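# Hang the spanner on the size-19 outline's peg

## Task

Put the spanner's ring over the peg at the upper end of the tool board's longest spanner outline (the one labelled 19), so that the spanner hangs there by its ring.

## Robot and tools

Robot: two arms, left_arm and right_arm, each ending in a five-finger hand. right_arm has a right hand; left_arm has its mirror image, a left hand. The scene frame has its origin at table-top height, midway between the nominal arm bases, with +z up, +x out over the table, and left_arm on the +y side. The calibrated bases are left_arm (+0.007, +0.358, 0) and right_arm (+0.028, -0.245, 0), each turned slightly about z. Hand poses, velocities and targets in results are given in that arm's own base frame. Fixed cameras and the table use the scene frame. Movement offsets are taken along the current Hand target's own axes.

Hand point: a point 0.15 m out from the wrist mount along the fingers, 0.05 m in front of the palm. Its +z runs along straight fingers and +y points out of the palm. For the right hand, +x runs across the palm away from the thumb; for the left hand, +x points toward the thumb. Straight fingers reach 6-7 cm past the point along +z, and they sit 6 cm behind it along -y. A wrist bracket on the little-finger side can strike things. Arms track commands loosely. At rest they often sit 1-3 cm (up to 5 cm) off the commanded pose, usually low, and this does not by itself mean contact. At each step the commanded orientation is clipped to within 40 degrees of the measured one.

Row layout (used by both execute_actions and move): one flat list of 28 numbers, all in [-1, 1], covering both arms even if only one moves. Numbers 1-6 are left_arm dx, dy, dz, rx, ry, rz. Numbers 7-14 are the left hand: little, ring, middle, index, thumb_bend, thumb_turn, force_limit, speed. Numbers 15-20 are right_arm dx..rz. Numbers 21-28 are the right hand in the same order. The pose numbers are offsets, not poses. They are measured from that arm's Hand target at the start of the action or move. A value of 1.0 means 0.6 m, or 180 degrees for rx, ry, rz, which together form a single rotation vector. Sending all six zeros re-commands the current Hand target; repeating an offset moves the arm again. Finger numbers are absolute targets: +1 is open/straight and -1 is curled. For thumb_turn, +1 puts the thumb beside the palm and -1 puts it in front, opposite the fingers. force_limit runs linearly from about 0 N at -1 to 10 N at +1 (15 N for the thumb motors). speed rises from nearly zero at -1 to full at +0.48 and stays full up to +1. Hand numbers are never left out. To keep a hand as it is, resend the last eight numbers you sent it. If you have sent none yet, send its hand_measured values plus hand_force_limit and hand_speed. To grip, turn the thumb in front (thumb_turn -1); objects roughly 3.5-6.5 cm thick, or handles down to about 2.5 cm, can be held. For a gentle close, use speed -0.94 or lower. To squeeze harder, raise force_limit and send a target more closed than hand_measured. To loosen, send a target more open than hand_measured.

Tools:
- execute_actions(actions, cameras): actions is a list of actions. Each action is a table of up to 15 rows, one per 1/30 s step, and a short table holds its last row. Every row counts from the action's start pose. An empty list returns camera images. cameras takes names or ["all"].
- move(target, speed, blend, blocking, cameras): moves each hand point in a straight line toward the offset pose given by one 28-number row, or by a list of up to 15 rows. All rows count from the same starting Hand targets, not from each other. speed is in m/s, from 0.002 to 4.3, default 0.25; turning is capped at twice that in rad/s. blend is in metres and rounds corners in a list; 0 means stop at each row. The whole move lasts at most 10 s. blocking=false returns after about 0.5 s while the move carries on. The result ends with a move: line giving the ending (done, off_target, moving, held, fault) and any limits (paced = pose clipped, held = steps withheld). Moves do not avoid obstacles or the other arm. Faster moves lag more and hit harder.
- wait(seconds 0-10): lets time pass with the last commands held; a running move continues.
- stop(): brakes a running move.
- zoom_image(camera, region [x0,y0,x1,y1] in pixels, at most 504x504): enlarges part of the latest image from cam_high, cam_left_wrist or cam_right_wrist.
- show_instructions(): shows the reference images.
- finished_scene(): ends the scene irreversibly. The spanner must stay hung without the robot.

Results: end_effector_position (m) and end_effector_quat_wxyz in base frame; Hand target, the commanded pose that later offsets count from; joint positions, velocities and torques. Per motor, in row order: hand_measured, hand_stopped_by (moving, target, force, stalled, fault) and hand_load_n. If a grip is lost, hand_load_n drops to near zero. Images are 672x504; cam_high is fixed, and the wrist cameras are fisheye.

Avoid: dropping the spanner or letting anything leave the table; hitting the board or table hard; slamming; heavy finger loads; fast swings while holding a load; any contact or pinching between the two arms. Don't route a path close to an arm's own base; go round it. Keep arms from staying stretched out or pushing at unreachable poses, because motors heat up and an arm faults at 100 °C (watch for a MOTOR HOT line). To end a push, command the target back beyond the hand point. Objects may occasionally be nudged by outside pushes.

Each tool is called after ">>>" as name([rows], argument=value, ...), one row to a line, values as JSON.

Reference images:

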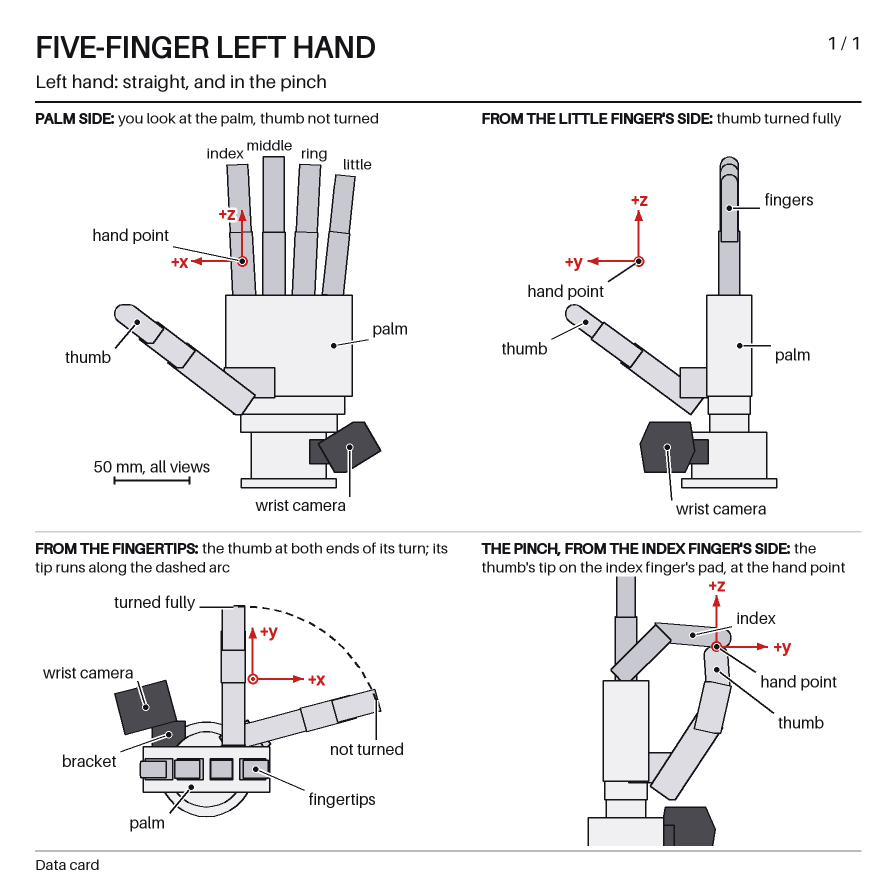

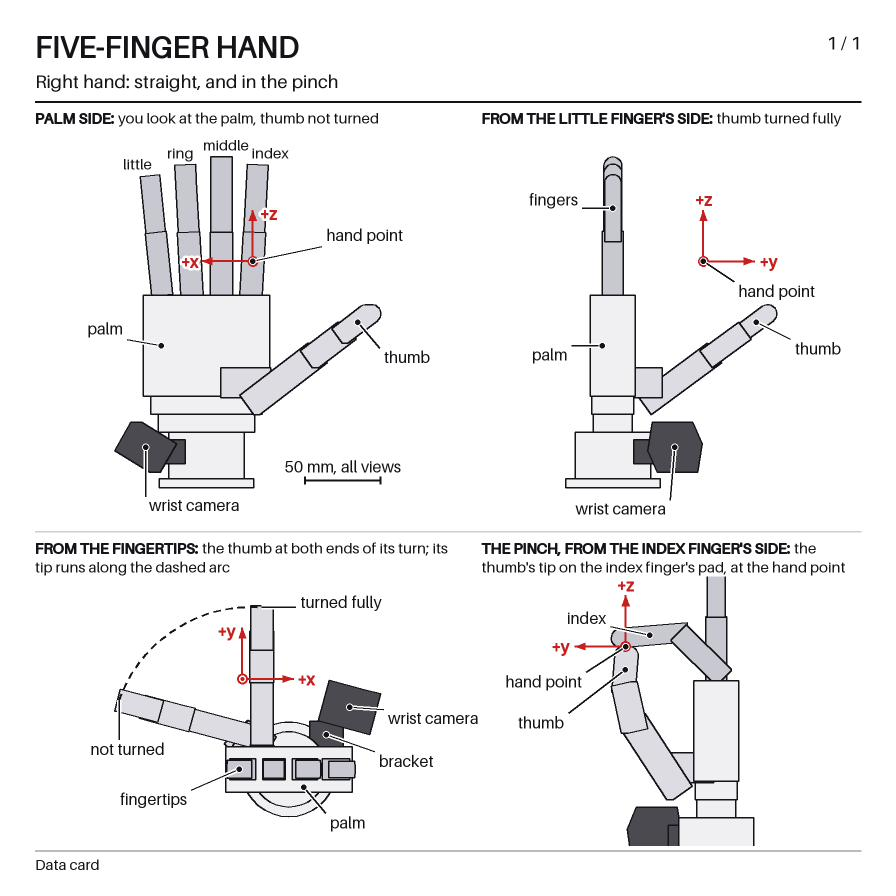

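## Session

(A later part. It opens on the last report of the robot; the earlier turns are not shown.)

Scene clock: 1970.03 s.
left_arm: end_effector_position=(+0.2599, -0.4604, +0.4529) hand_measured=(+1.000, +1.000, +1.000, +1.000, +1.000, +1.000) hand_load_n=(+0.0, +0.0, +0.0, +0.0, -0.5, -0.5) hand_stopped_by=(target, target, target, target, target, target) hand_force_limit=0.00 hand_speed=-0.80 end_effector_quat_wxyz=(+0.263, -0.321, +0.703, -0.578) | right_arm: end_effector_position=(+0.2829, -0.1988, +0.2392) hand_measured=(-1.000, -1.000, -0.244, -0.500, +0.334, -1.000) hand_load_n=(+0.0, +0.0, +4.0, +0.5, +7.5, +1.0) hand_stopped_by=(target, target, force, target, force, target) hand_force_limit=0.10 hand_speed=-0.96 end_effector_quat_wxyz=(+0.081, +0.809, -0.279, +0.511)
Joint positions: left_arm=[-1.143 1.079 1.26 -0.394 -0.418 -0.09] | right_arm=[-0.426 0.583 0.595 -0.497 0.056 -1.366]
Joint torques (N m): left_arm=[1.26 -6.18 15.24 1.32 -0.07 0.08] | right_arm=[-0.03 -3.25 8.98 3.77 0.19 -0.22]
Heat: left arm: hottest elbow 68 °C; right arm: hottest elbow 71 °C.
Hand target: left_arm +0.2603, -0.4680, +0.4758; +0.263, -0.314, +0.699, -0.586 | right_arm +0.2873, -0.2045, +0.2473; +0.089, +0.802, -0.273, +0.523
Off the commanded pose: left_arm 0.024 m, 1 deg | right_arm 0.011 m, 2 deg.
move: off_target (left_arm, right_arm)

>>> wait(seconds=0.1, cameras=["cam_high","cam_left_wrist"])

>>> zoom_image(camera="cam_left_wrist", region=[315, 235, 360, 280])

>>> zoom_image(camera="cam_high", region=[223, 38, 263, 78])

Scene clock: 1975.70 s.
left_arm: end_effector_position=(+0.2599, -0.4604, +0.4529) hand_measured=(+1.000, +1.000, +1.000, +1.000, +1.000, +1.000) hand_load_n=(+0.0, -0.5, +0.0, +0.0, +0.0, +0.0) hand_stopped_by=(target, target, target, target, target, target) hand_force_limit=0.00 hand_speed=-0.80 end_effector_quat_wxyz=(+0.263, -0.321, +0.703, -0.578) | right_arm: end_effector_position=(+0.2829, -0.1988, +0.2392) hand_measured=(-1.000, -1.000, -0.244, -0.500, +0.334, -1.000) hand_load_n=(+0.0, +0.0, +3.5, +0.5, +7.5, +1.0) hand_stopped_by=(target, target, force, target, force, target) hand_force_limit=0.10 hand_speed=-0.96 end_effector_quat_wxyz=(+0.081, +0.809, -0.279, +0.511)
Joint positions: left_arm=[-1.143 1.079 1.26 -0.394 -0.418 -0.09] | right_arm=[-0.426 0.583 0.595 -0.497 0.056 -1.366]
Joint torques (N m): left_arm=[1.49 -6.12 15.25 1.33 -0.08 0.09] | right_arm=[0.09 -3.14 9.06 3.9 0.19 -0.25]
Heat: left arm: hottest elbow 68 °C; right arm: hottest elbow 68 °C.
Hand target: left_arm +0.2603, -0.4680, +0.4758; +0.263, -0.314, +0.699, -0.586 | right_arm +0.2873, -0.2045, +0.2473; +0.089, +0.802, -0.273, +0.523
Off the commanded pose: left_arm 0.024 m, 1 deg | right_arm 0.011 m, 2 deg.
wait: 0.10 s; at rest from the start
camera_calibration:
cam_left_wrist: T_world_to_cam=[[-0.0543833, -0.340139, 0.938801, -0.562945], [-0.961652, -0.235281, -0.140952, 0.204011], [0.268825, -0.910466, -0.3143, -0.229827], [0, 0, 0, 1]] pos_world=[0.227356, -0.352729, 0.485015]
Images, in order (width x height): cam_high 672x504, cam_left_wrist 672x504.

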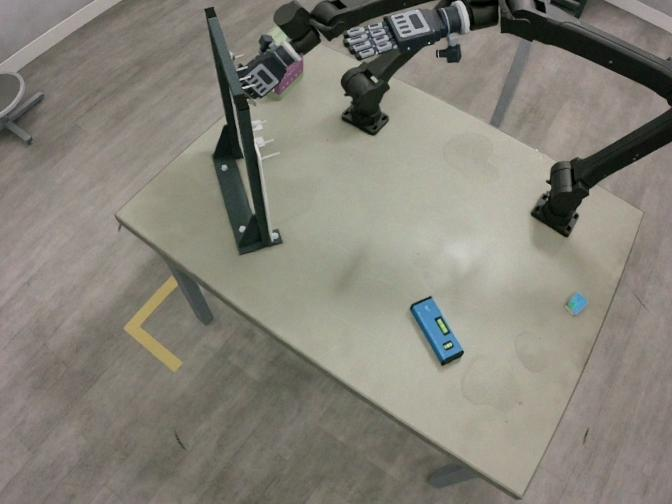

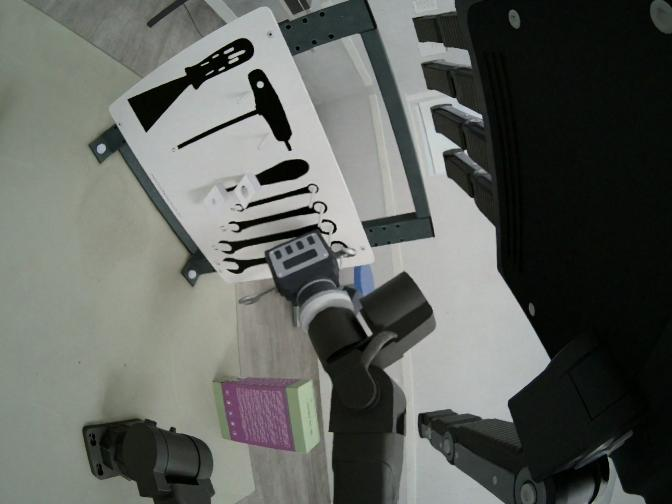

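Scaled by 11.200 from the camera's 672x504 image, which has a finer 960x720 frame.

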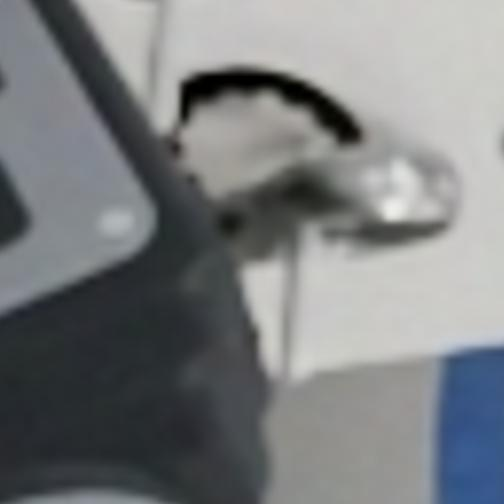

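Scaled by 12.600 from the camera's 672x504 image, which has a finer 960x720 frame.

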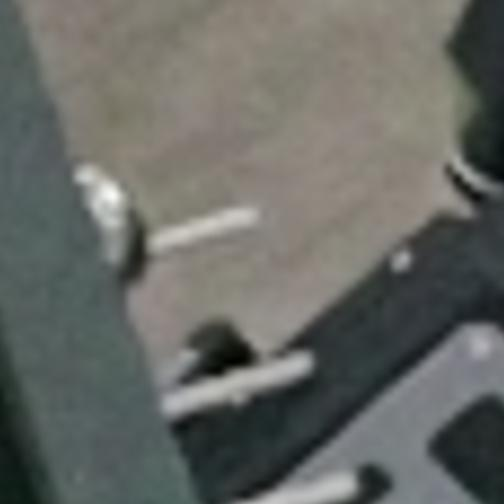

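>>> move(target=[0,0,0,0,0,0,1,1,1,1,1,1,0,-0.8,-0.033,0.0017,-0.0017,0,0,0,-1,-1,-0.65,-0.50,-0.05,-1,0.1,-0.96], speed=0.04, cameras=["cam_high","cam_left_wrist"])

>>> zoom_image(camera="cam_left_wrist", region=[315, 235, 360, 280])

>>> zoom_image(camera="cam_high", region=[223, 38, 263, 78])

Scene clock: 1988.63 s.
left_arm: end_effector_position=(+0.2599, -0.4604, +0.4529) hand_measured=(+1.000, +1.000, +1.000, +1.000, +1.000, +1.000) hand_load_n=(+0.0, +0.0, +0.0, +0.0, +0.0, -0.5) hand_stopped_by=(target, target, target, target, target, target) hand_force_limit=0.00 hand_speed=-0.80 end_effector_quat_wxyz=(+0.263, -0.321, +0.703, -0.578) | right_arm: end_effector_position=(+0.2779, -0.1980, +0.2249) hand_measured=(-1.000, -1.000, -0.244, -0.500, +0.334, -1.000) hand_load_n=(-0.5, +0.0, +4.0, +0.5, +7.0, +0.5) hand_stopped_by=(target, target, force, target, force, target) hand_force_limit=0.10 hand_speed=-0.96 end_effector_quat_wxyz=(+0.084, +0.809, -0.280, +0.510)
Joint positions: left_arm=[-1.143 1.079 1.26 -0.394 -0.418 -0.09] | right_arm=[-0.426 0.566 0.552 -0.471 0.063 -1.368]
Joint torques (N m): left_arm=[1.44 -5.89 15.19 1.33 -0.07 0.09] | right_arm=[1.03 -3.02 7.92 3.45 0.42 -0.16]
Heat: left arm: hottest elbow 68 °C; right arm: hottest elbow 63 °C.
Hand target: left_arm +0.2603, -0.4680, +0.4758; +0.263, -0.314, +0.699, -0.586 | right_arm +0.2799, -0.1980, +0.2300; +0.089, +0.802, -0.273, +0.523
Off the commanded pose: left_arm 0.024 m, 1 deg | right_arm 0.006 m, 2 deg.
move: off_target (left_arm)
camera_calibration:
cam_left_wrist: T_world_to_cam=[[-0.0543833, -0.340139, 0.938801, -0.562945], [-0.961652, -0.235281, -0.140952, 0.204011], [0.268825, -0.910466, -0.3143, -0.229827], [0, 0, 0, 1]] pos_world=[0.227356, -0.352729, 0.485015]
Images, in order (width x height): cam_high 672x504, cam_left_wrist 672x504.

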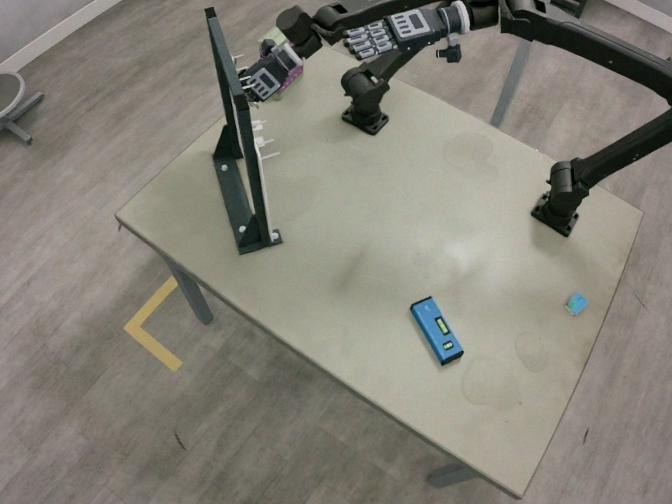

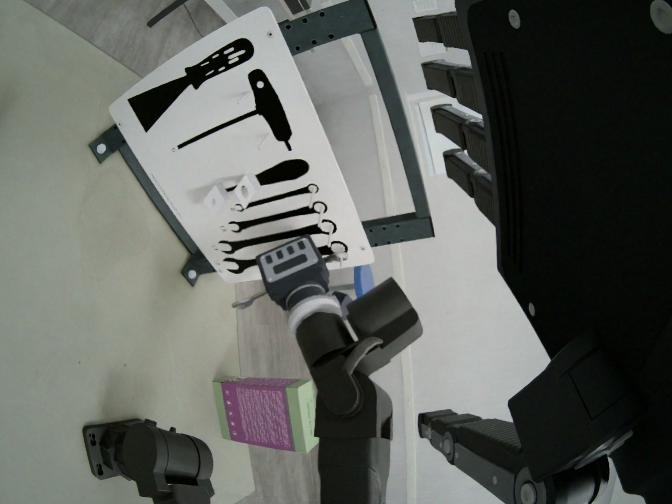

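Scaled by 11.200 from the camera's 672x504 image, which has a finer 960x720 frame.

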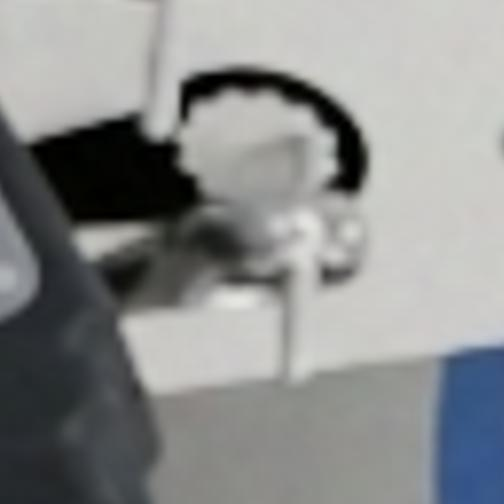

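Scaled by 12.600 from the camera's 672x504 image, which has a finer 960x720 frame.

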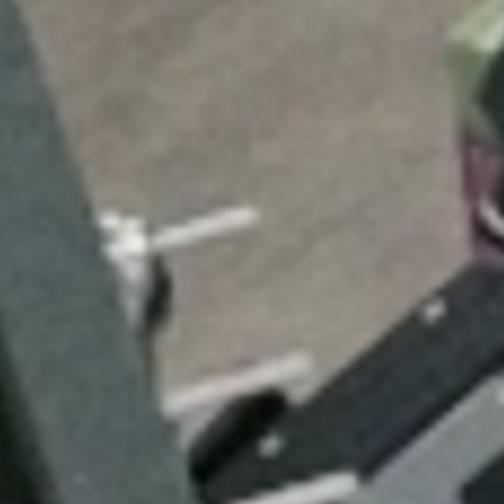

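>>> move(target=[0,0,0,0,0,0,1,1,1,1,1,1,0,-0.8,-0.0045,0.0007,0.0022,0,0,0,-1,-1,-0.65,-0.50,-0.05,-1,0.1,-0.96], speed=0.03, cameras=["cam_high","cam_left_wrist","cam_right_wrist"])

>>> zoom_image(camera="cam_left_wrist", region=[315, 235, 360, 280])

Scene clock: 2032.77 s.
left_arm: end_effector_position=(+0.2599, -0.4604, +0.4529) hand_measured=(+1.000, +1.000, +1.000, +1.000, +1.000, +1.000) hand_load_n=(+0.0, +0.0, +0.0, +0.0, +0.0, +0.0) hand_stopped_by=(target, target, target, target, target, target) hand_force_limit=0.00 hand_speed=-0.80 end_effector_quat_wxyz=(+0.263, -0.321, +0.703, -0.578) | right_arm: end_effector_position=(+0.2788, -0.1984, +0.2244) hand_measured=(-1.000, -1.000, -0.244, -0.500, +0.334, -1.000) hand_load_n=(+0.0, +0.0, +3.5, +0.5, +7.5, +0.5) hand_stopped_by=(target, target, force, target, force, target) hand_force_limit=0.10 hand_speed=-0.96 end_effector_quat_wxyz=(+0.085, +0.807, -0.280, +0.513)
Joint positions: left_arm=[-1.143 1.079 1.26 -0.394 -0.418 -0.09] | right_arm=[-0.426 0.565 0.547 -0.459 0.063 -1.368]
Joint torques (N m): left_arm=[1.26 -6.01 15.17 1.33 -0.08 0.09] | right_arm=[0.91 -2.9 7.99 3.48 0.4 -0.15]
Heat: left arm: hottest elbow 69 °C; right arm: hottest elbow 55 °C.
Hand target: left_arm +0.2603, -0.4680, +0.4758; +0.263, -0.314, +0.699, -0.586 | right_arm +0.2800, -0.1980, +0.2270; +0.089, +0.802, -0.273, +0.523
Off the commanded pose: left_arm 0.024 m, 1 deg | right_arm 0.003 m, 2 deg.
move: off_target (left_arm)
camera_calibration:
cam_left_wrist: T_world_to_cam=[[-0.0543833, -0.340139, 0.938801, -0.562945], [-0.961652, -0.235281, -0.140952, 0.204011], [0.268825, -0.910466, -0.3143, -0.229827], [0, 0, 0, 1]] pos_world=[0.227356, -0.352729, 0.485015]
cam_right_wrist: T_world_to_cam=[[-0.453938, -0.884161, 0.11045, -0.0752328], [-0.777676, 0.332627, -0.53346, 0.402984], [0.434926, -0.328052, -0.838583, 0.110147], [0, 0, 0, 1]] pos_world=[0.231335, -0.164428, 0.315653]

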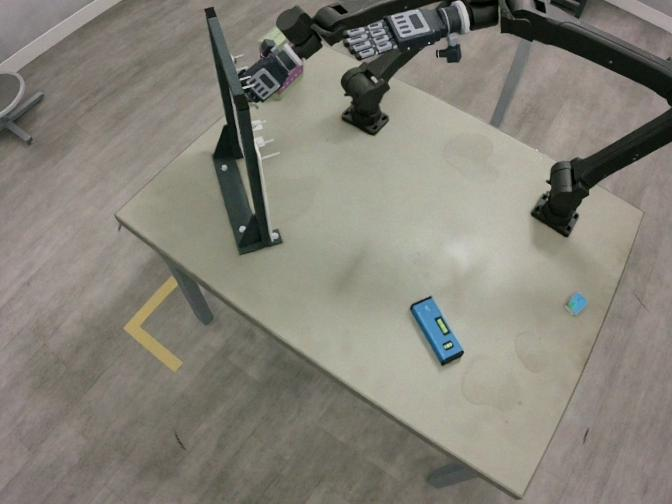

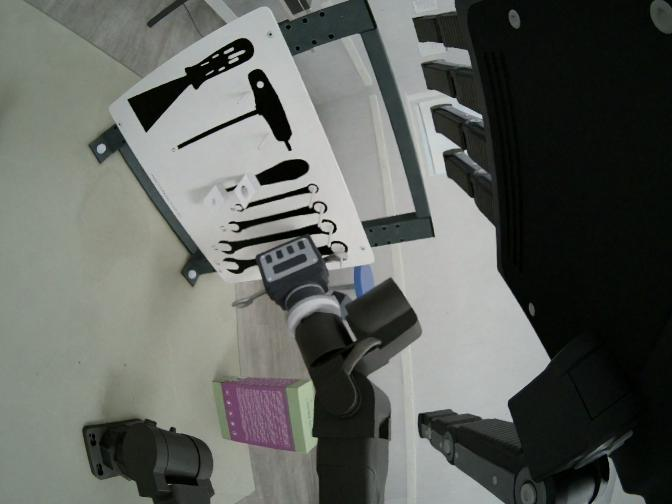

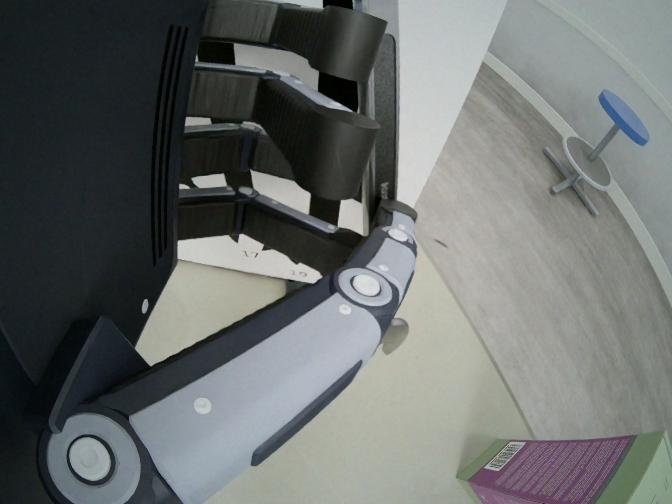

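Scaled by 11.200 from the camera's 672x504 image, which has a finer 960x720 frame.

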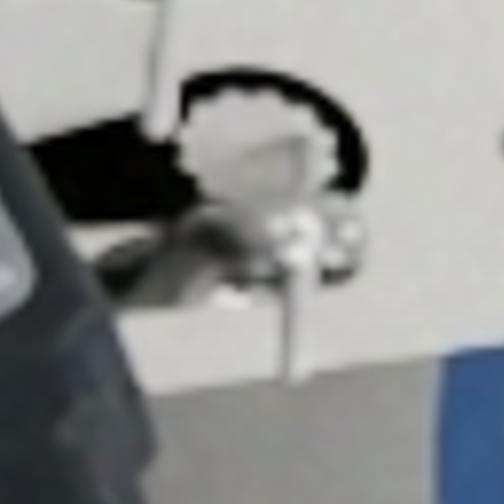

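>>> move(target=[0,0,0,0,0,0,1,1,1,1,1,1,0,-0.8,0,0,0,0,0,0,-1,-1,-0.65,-0.50,0.6,-1,0.1,-0.9], speed=0.03, cameras=["cam_left_wrist","cam_right_wrist"])

>>> zoom_image(camera="cam_left_wrist", region=[315, 235, 360, 280])

Scene clock: 2046.90 s.
left_arm: end_effector_position=(+0.2599, -0.4604, +0.4529) hand_measured=(+1.000, +1.000, +1.000, +1.000, +1.000, +1.000) hand_load_n=(+0.0, +0.0, +0.5, +0.0, +0.0, +0.0) hand_stopped_by=(target, target, target, target, target, target) hand_force_limit=0.00 hand_speed=-0.80 end_effector_quat_wxyz=(+0.263, -0.321, +0.703, -0.578) | right_arm: end_effector_position=(+0.2787, -0.1985, +0.2249) hand_measured=(-1.000, -1.000, -0.244, -0.500, +0.600, -1.000) hand_load_n=(+0.0, +0.0, +0.5, +0.0, +0.0, +0.5) hand_stopped_by=(target, target, force, target, target, target) hand_force_limit=0.10 hand_speed=-0.90 end_effector_quat_wxyz=(+0.085, +0.806, -0.280, +0.514)
Joint positions: left_arm=[-1.143 1.079 1.26 -0.394 -0.418 -0.09] | right_arm=[-0.426 0.564 0.547 -0.458 0.064 -1.368]
Joint torques (N m): left_arm=[1.44 -5.95 15.23 1.31 -0.07 0.09] | right_arm=[1.14 -3.49 7.82 3.47 0.36 -0.28]
Heat: left arm: hottest elbow 69 °C; right arm: hottest elbow 54 °C.
Hand target: left_arm +0.2603, -0.4680, +0.4758; +0.263, -0.314, +0.699, -0.586 | right_arm +0.2800, -0.1981, +0.2270; +0.089, +0.802, -0.273, +0.523
Off the commanded pose: left_arm 0.024 m, 1 deg | right_arm 0.002 m, 1 deg.
move: off_target (left_arm)
camera_calibration:
cam_left_wrist: T_world_to_cam=[[-0.0543833, -0.340139, 0.938801, -0.562945], [-0.961652, -0.235281, -0.140952, 0.204011], [0.268825, -0.910466, -0.3143, -0.229827], [0, 0, 0, 1]] pos_world=[0.227356, -0.352729, 0.485015]
cam_right_wrist: T_world_to_cam=[[-0.454694, -0.883746, 0.110664, -0.0751955], [-0.776605, 0.332569, -0.535054, 0.403296], [0.436048, -0.329228, -0.837539, 0.109787], [0, 0, 0, 1]] pos_world=[0.231138, -0.164432, 0.316058]
Images, in order (width x height): cam_left_wrist 672x504, cam_right_wrist 672x504.

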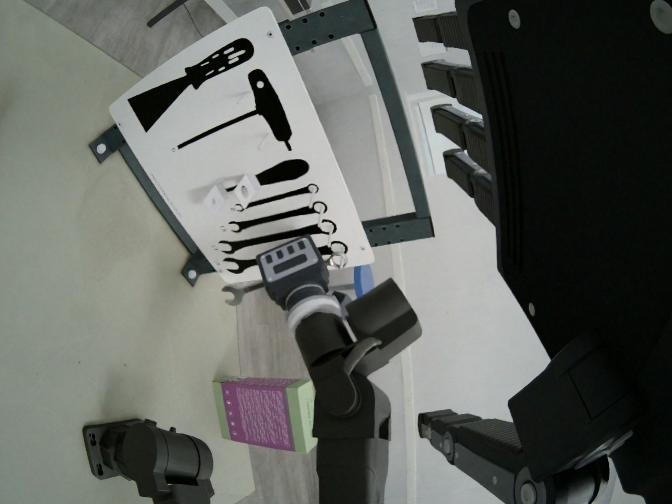

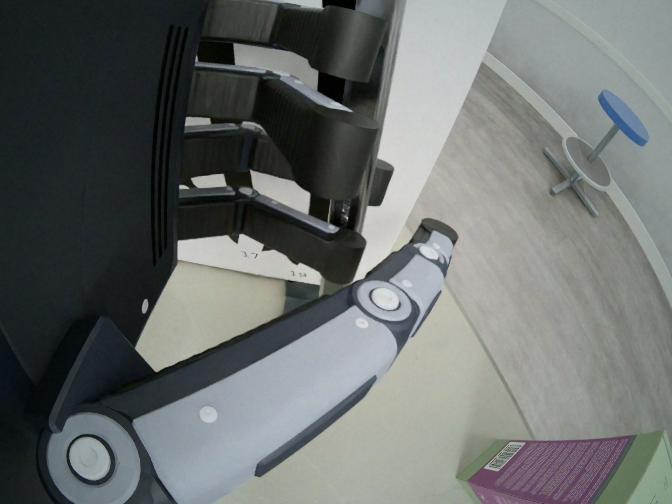

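Scaled by 11.200 from the camera's 672x504 image, which has a finer 960x720 frame.

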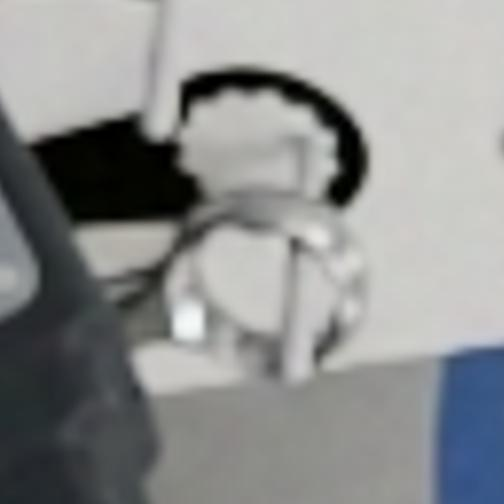

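>>> move([
  [0,0,0,0,0,0,1,1,1,1,1,1,0,-0.8,0,0,0,0,0,0,-1,-1,-0.65,-0.50,1,-1,0.1,-0.8],
  [0,0,0,0,0,0,1,1,1,1,1,1,0,-0.8,-0.006,-0.0495,0,0,0,0,-1,-1,-0.65,-0.50,1,-1,0.1,-0.8],
], speed=0.03, cameras=["cam_high","cam_left_wrist","cam_right_wrist"])

>>> zoom_image(camera="cam_left_wrist", region=[290, 220, 370, 300])

Scene clock: 2079.67 s.
left_arm: end_effector_position=(+0.2599, -0.4604, +0.4529) hand_measured=(+1.000, +1.000, +1.000, +1.000, +1.000, +1.000) hand_load_n=(+0.0, +0.0, +0.0, +0.0, +0.0, -0.5) hand_stopped_by=(target, target, target, target, target, target) hand_force_limit=0.00 hand_speed=-0.80 end_effector_quat_wxyz=(+0.263, -0.321, +0.703, -0.578) | right_arm: end_effector_position=(+0.2895, -0.1738, +0.2281) hand_measured=(-1.000, -1.000, -0.244, -0.500, +1.000, -1.000) hand_load_n=(+0.0, +0.0, +2.0, -1.0, +0.0, +0.0) hand_stopped_by=(target, target, force, target, target, target) hand_force_limit=0.10 hand_speed=-0.80 end_effector_quat_wxyz=(+0.093, +0.806, -0.272, +0.518)
Joint positions: left_arm=[-1.143 1.079 1.26 -0.394 -0.418 -0.09] | right_arm=[-0.271 0.564 0.547 -0.455 0.207 -1.318]
Joint torques (N m): left_arm=[1.44 -6.07 15.21 1.37 -0.08 0.09] | right_arm=[1.08 -1.79 8.39 3.34 0.37 -0.05]
Heat: left arm: hottest elbow 69 °C; right arm: hottest elbow 52 °C.
Hand target: left_arm +0.2603, -0.4680, +0.4758; +0.263, -0.314, +0.699, -0.586 | right_arm +0.2946, -0.1720, +0.2280; +0.088, +0.802, -0.273, +0.523
Off the commanded pose: left_arm 0.024 m, 1 deg | right_arm 0.005 m, 1 deg.
move: off_target (left_arm)
camera_calibration:
cam_left_wrist: T_world_to_cam=[[-0.0543833, -0.340139, 0.938801, -0.562945], [-0.961652, -0.235281, -0.140952, 0.204011], [0.268825, -0.910466, -0.3143, -0.229827], [0, 0, 0, 1]] pos_world=[0.227356, -0.352729, 0.485015]
cam_right_wrist: T_world_to_cam=[[-0.450284, -0.88324, 0.130886, -0.0546533], [-0.777513, 0.315795, -0.543826, 0.404588], [0.438996, -0.346642, -0.828928, 0.11005], [0, 0, 0, 1]] pos_world=[0.241651, -0.137891, 0.318402]

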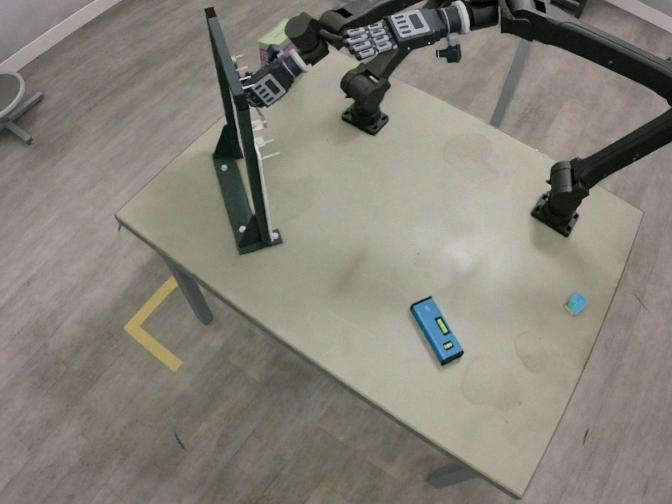

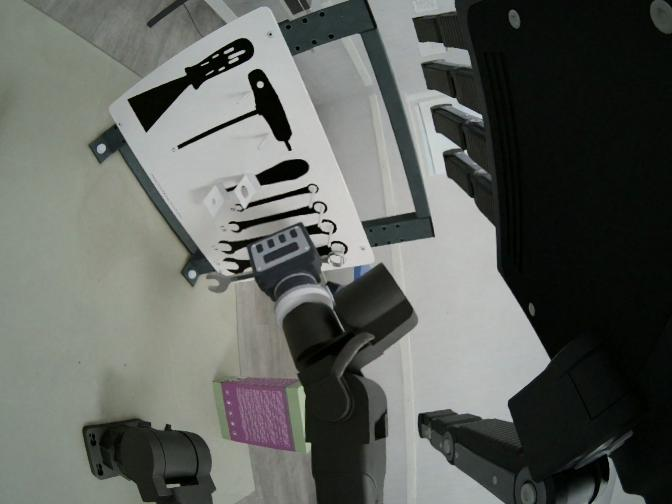

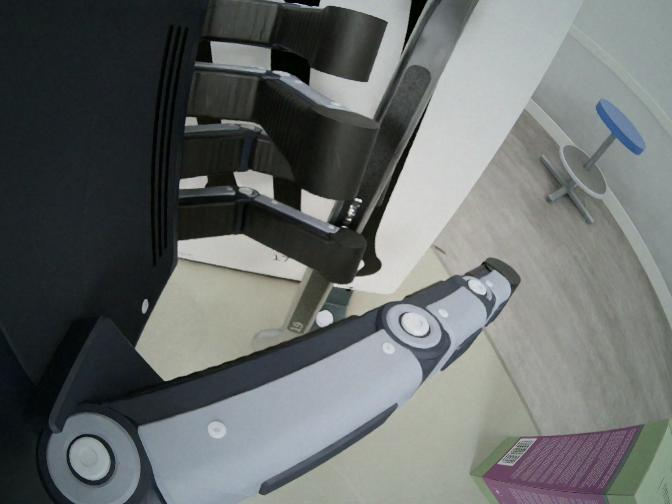

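Scaled by 6.300 from the camera's 672x504 image, which has a finer 960x720 frame.

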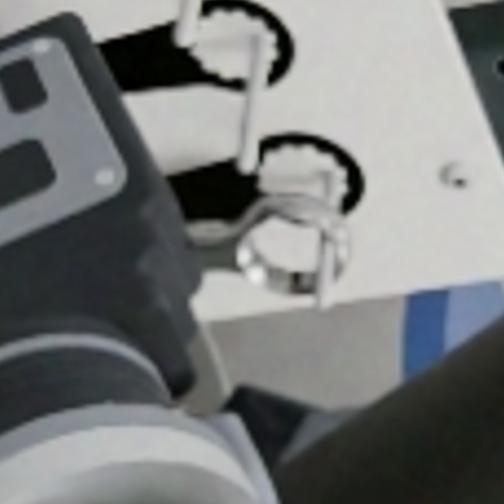

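>>> move([
  [0,0,0,0,0,0,1,1,1,1,1,1,0,-0.8,0.004,0.033,0,0,0,0,-1,-1,-0.65,-0.50,1,-1,0.1,-0.8],
  [0,0,0,0,0,0,1,1,1,1,1,1,0,-0.8,0.004,0.033,0,0,0,0,-1,-1,-0.65,-1,1,-1,0.1,-0.9],
], speed=0.03, cameras=["cam_high","cam_left_wrist","cam_right_wrist"])

>>> zoom_image(camera="cam_left_wrist", region=[290, 220, 370, 300])

Scene clock: 2120.43 s.
left_arm: end_effector_position=(+0.2599, -0.4604, +0.4529) hand_measured=(+1.000, +1.000, +1.000, +1.000, +1.000, +1.000) hand_load_n=(+0.0, +0.5, +0.0, +0.0, +0.0, +0.0) hand_stopped_by=(target, target, target, target, target, target) hand_force_limit=0.00 hand_speed=-0.80 end_effector_quat_wxyz=(+0.263, -0.321, +0.703, -0.578) | right_arm: end_effector_position=(+0.2852, -0.1870, +0.2267) hand_measured=(-1.000, -1.000, -0.244, -1.000, +1.000, -1.000) hand_load_n=(+0.0, +0.0, +0.5, +0.0, +0.0, +0.0) hand_stopped_by=(target, target, force, target, target, target) hand_force_limit=0.10 hand_speed=-0.90 end_effector_quat_wxyz=(+0.085, +0.806, -0.275, +0.517)
Joint positions: left_arm=[-1.143 1.079 1.26 -0.394 -0.418 -0.09] | right_arm=[-0.359 0.564 0.547 -0.453 0.12 -1.344]
Joint torques (N m): left_arm=[1.26 -5.95 15.19 1.35 -0.08 0.09] | right_arm=[0.56 -2.96 7.8 3.04 0.09 -0.16]
Heat: left arm: hottest elbow 70 °C; right arm: hottest elbow 53 °C.
Hand target: left_arm +0.2603, -0.4680, +0.4758; +0.263, -0.314, +0.699, -0.586 | right_arm +0.2848, -0.1894, +0.2274; +0.089, +0.802, -0.273, +0.523
Off the commanded pose: left_arm 0.024 m, 1 deg | right_arm 0.002 m, 1 deg.
move: off_target (left_arm)
camera_calibration:
cam_left_wrist: T_world_to_cam=[[-0.0543833, -0.340139, 0.938801, -0.562945], [-0.961652, -0.235281, -0.140952, 0.204011], [0.268825, -0.910466, -0.3143, -0.229827], [0, 0, 0, 1]] pos_world=[0.227356, -0.352729, 0.485015]
cam_right_wrist: T_world_to_cam=[[-0.448846, -0.886225, 0.114641, -0.0652958], [-0.776215, 0.323097, -0.541386, 0.405079], [0.442749, -0.331985, -0.832922, 0.108762], [0, 0, 0, 1]] pos_world=[0.236966, -0.152639, 0.31738]

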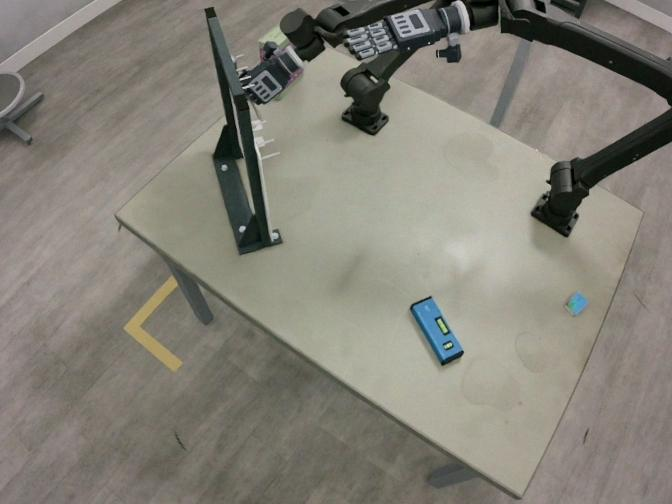

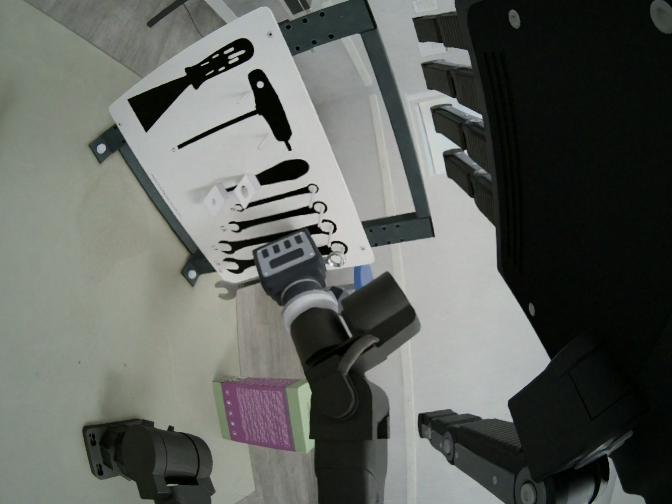

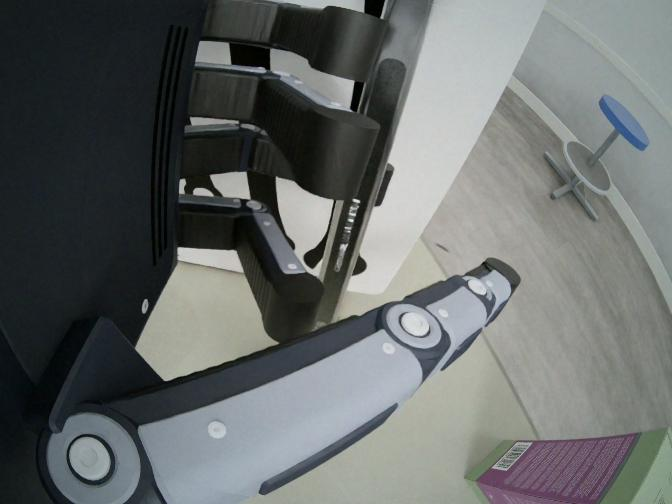

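Scaled by 6.300 from the camera's 672x504 image, which has a finer 960x720 frame.

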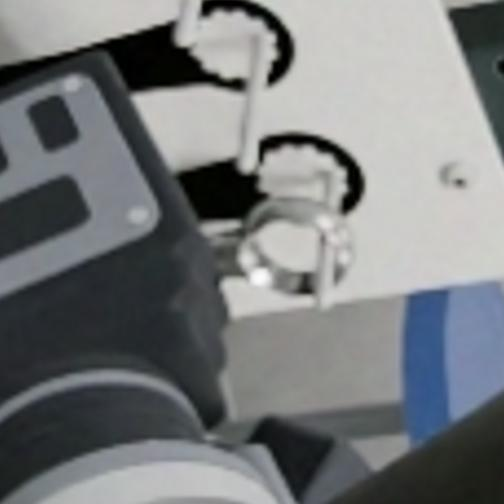

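>>> move(target=[0,0,0,0,0,0,1,1,1,1,1,1,0,-0.8,-0.006,-0.0495,0,0,0,0,-1,-1,-0.65,-1,1,-1,0.1,-0.9], speed=0.03, cameras=["cam_high","cam_left_wrist","cam_right_wrist"])

>>> zoom_image(camera="cam_left_wrist", region=[290, 220, 370, 300])

Scene clock: 2135.27 s.
left_arm: end_effector_position=(+0.2599, -0.4604, +0.4529) hand_measured=(+1.000, +1.000, +1.000, +1.000, +1.000, +1.000) hand_load_n=(+0.0, +0.5, +0.0, +0.0, +0.0, +0.0) hand_stopped_by=(target, target, target, target, target, target) hand_force_limit=0.00 hand_speed=-0.80 end_effector_quat_wxyz=(+0.263, -0.321, +0.703, -0.578) | right_arm: end_effector_position=(+0.2943, -0.1643, +0.2262) hand_measured=(-1.000, -1.000, -0.244, -1.000, +1.000, -1.000) hand_load_n=(+0.0, +0.0, +0.0, +0.0, +0.0, +0.0) hand_stopped_by=(target, target, force, target, target, target) hand_force_limit=0.10 hand_speed=-0.90 end_effector_quat_wxyz=(+0.092, +0.806, -0.271, +0.517)
Joint positions: left_arm=[-1.143 1.079 1.26 -0.394 -0.418 -0.09] | right_arm=[-0.219 0.574 0.547 -0.453 0.251 -1.293]
Joint torques (N m): left_arm=[1.44 -6.07 15.17 1.32 -0.08 0.09] | right_arm=[1.49 -1.67 8.73 3.21 0.38 -0.03]
Heat: left arm: hottest elbow 70 °C; right arm: hottest elbow 52 °C.
Hand target: left_arm +0.2603, -0.4680, +0.4758; +0.263, -0.314, +0.699, -0.586 | right_arm +0.2995, -0.1633, +0.2284; +0.088, +0.802, -0.273, +0.523
Off the commanded pose: left_arm 0.024 m, 1 deg | right_arm 0.006 m, 1 deg.
move: off_target (left_arm)
camera_calibration:
cam_left_wrist: T_world_to_cam=[[-0.0543833, -0.340139, 0.938801, -0.562945], [-0.961652, -0.235281, -0.140952, 0.204011], [0.268825, -0.910466, -0.3143, -0.229827], [0, 0, 0, 1]] pos_world=[0.227356, -0.352729, 0.485015]
cam_right_wrist: T_world_to_cam=[[-0.448029, -0.884483, 0.130226, -0.044629], [-0.779165, 0.314882, -0.541989, 0.404137], [0.438374, -0.344295, -0.830234, 0.110507], [0, 0, 0, 1]] pos_world=[0.246451, -0.128682, 0.316596]

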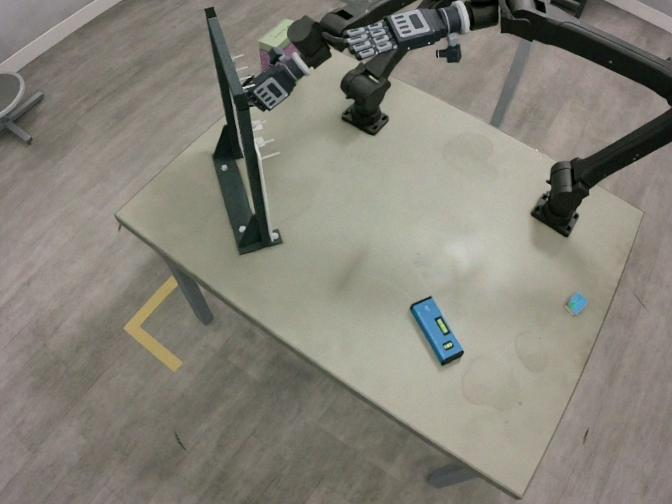

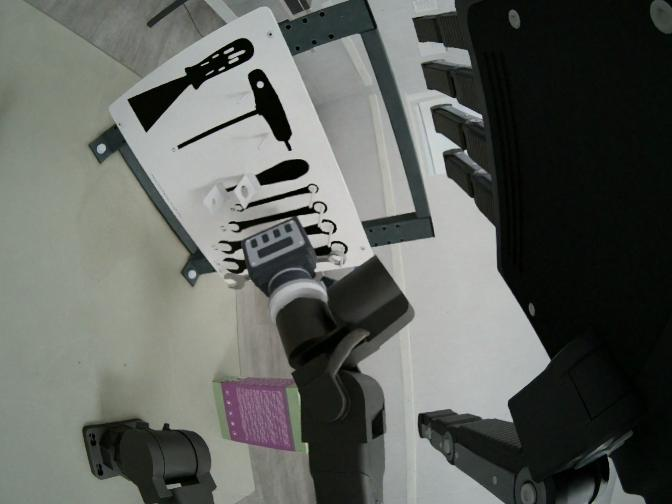

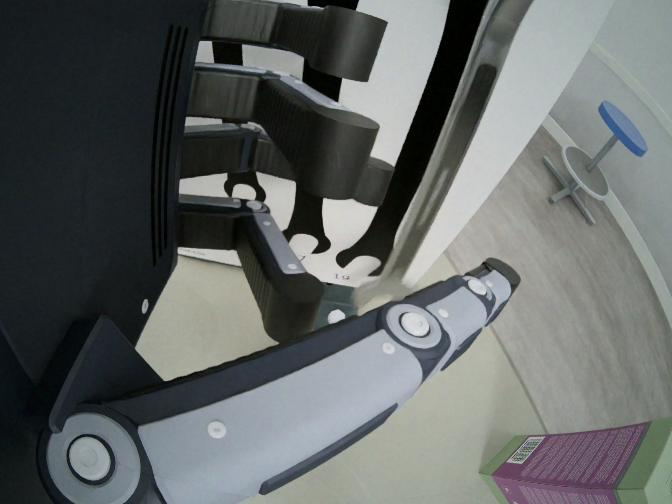

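Scaled by 6.300 from the camera's 672x504 image, which has a finer 960x720 frame.

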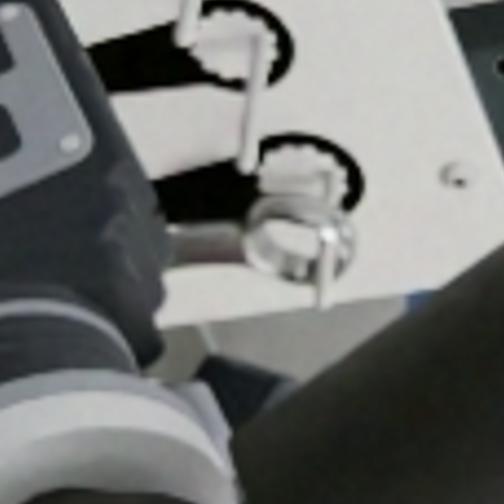

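>>> move([
  [0,0,0,0,0,0,1,1,1,1,1,1,0,-0.8,-0.004,-0.033,0,0,0,0,-1,-1,-0.65,-1,1,-1,0.1,-0.9],
], speed=0.04, cameras=["all"])

Scene clock: 2157.33 s.
left_arm: end_effector_position=(+0.2599, -0.4604, +0.4529) hand_measured=(+1.000, +1.000, +1.000, +1.000, +1.000, +1.000) hand_load_n=(+0.0, +0.0, +0.0, +0.0, -0.5, +0.0) hand_stopped_by=(target, target, target, target, target, target) hand_force_limit=0.00 hand_speed=-0.80 end_effector_quat_wxyz=(+0.263, -0.321, +0.703, -0.578) | right_arm: end_effector_position=(+0.3015, -0.1472, +0.2200) hand_measured=(-1.000, -1.000, -0.244, -1.000, +1.000, -1.000) hand_load_n=(+0.0, +0.0, +0.0, +0.0, +0.0, +0.5) hand_stopped_by=(target, target, force, target, target, target) hand_force_limit=0.10 hand_speed=-0.90 end_effector_quat_wxyz=(+0.094, +0.810, -0.271, +0.512)
Joint positions: left_arm=[-1.143 1.079 1.26 -0.394 -0.418 -0.09] | right_arm=[-0.122 0.602 0.547 -0.453 0.337 -1.247]
Joint torques (N m): left_arm=[1.44 -5.89 15.2 1.36 -0.08 0.09] | right_arm=[1.14 -1.67 9.68 3.04 0.43 -0.08]
Heat: left arm: hottest elbow 70 °C; right arm: hottest elbow 53 °C.
Hand target: left_arm +0.2603, -0.4680, +0.4758; +0.263, -0.314, +0.699, -0.586 | right_arm +0.3093, -0.1459, +0.2291; +0.088, +0.802, -0.273, +0.523
Off the commanded pose: left_arm 0.024 m, 1 deg | right_arm 0.012 m, 2 deg.
move: off_target (left_arm, right_arm)
camera_calibration:
cam_left_wrist: T_world_to_cam=[[-0.0543833, -0.340139, 0.938801, -0.562945], [-0.961652, -0.235281, -0.140952, 0.204011], [0.268825, -0.910466, -0.3143, -0.229827], [0, 0, 0, 1]] pos_world=[0.227356, -0.352729, 0.485015]
cam_right_wrist: T_world_to_cam=[[-0.44625, -0.884556, 0.135729, -0.0271793], [-0.786512, 0.315307, -0.531019, 0.400908], [0.426919, -0.34372, -0.836419, 0.113088], [0, 0, 0, 1]] pos_world=[0.25491, -0.11158, 0.311168]

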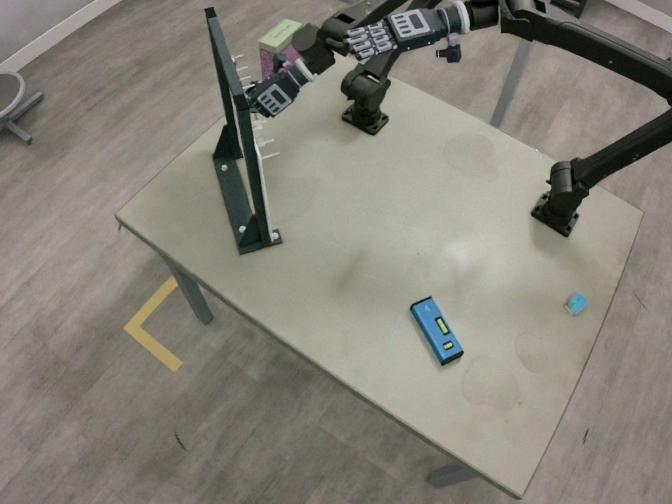

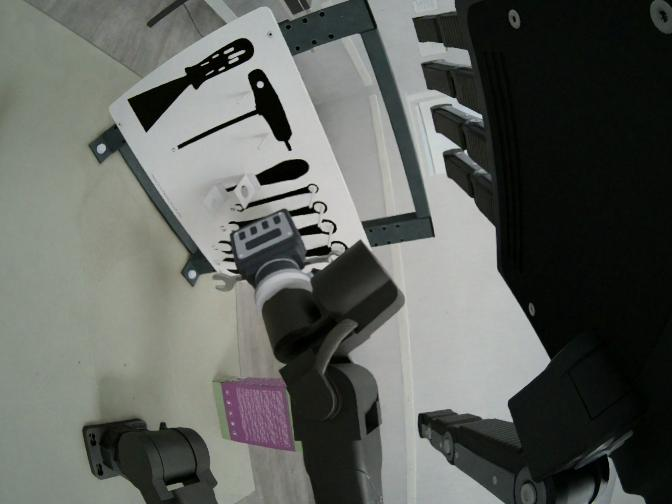

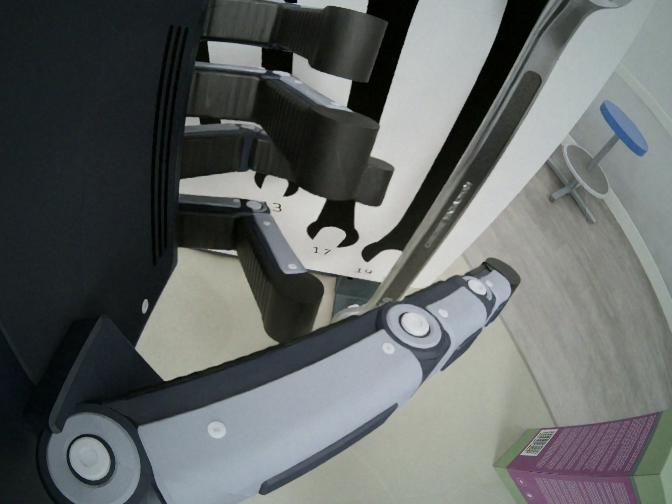

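>>> zoom_image(camera="cam_left_wrist", region=[200, 170, 370, 310])

>>> zoom_image(camera="cam_high", region=[203, 28, 303, 128])

Scaled by 2.965 from the camera's 672x504 image, which has a finer 960x720 frame.

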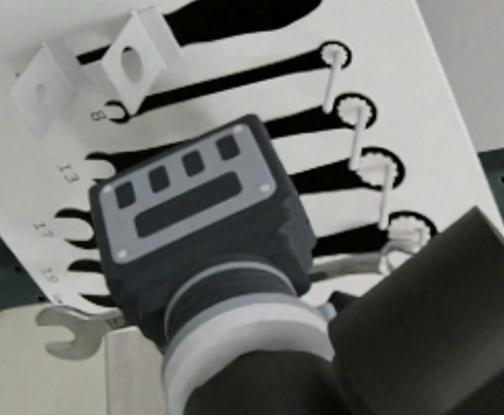

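Scaled by 5.040 from the camera's 672x504 image, which has a finer 960x720 frame.

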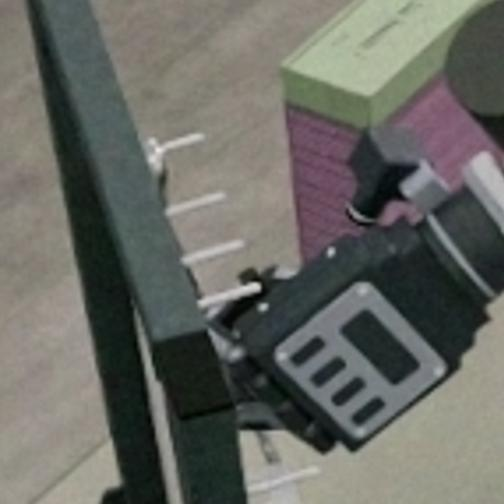

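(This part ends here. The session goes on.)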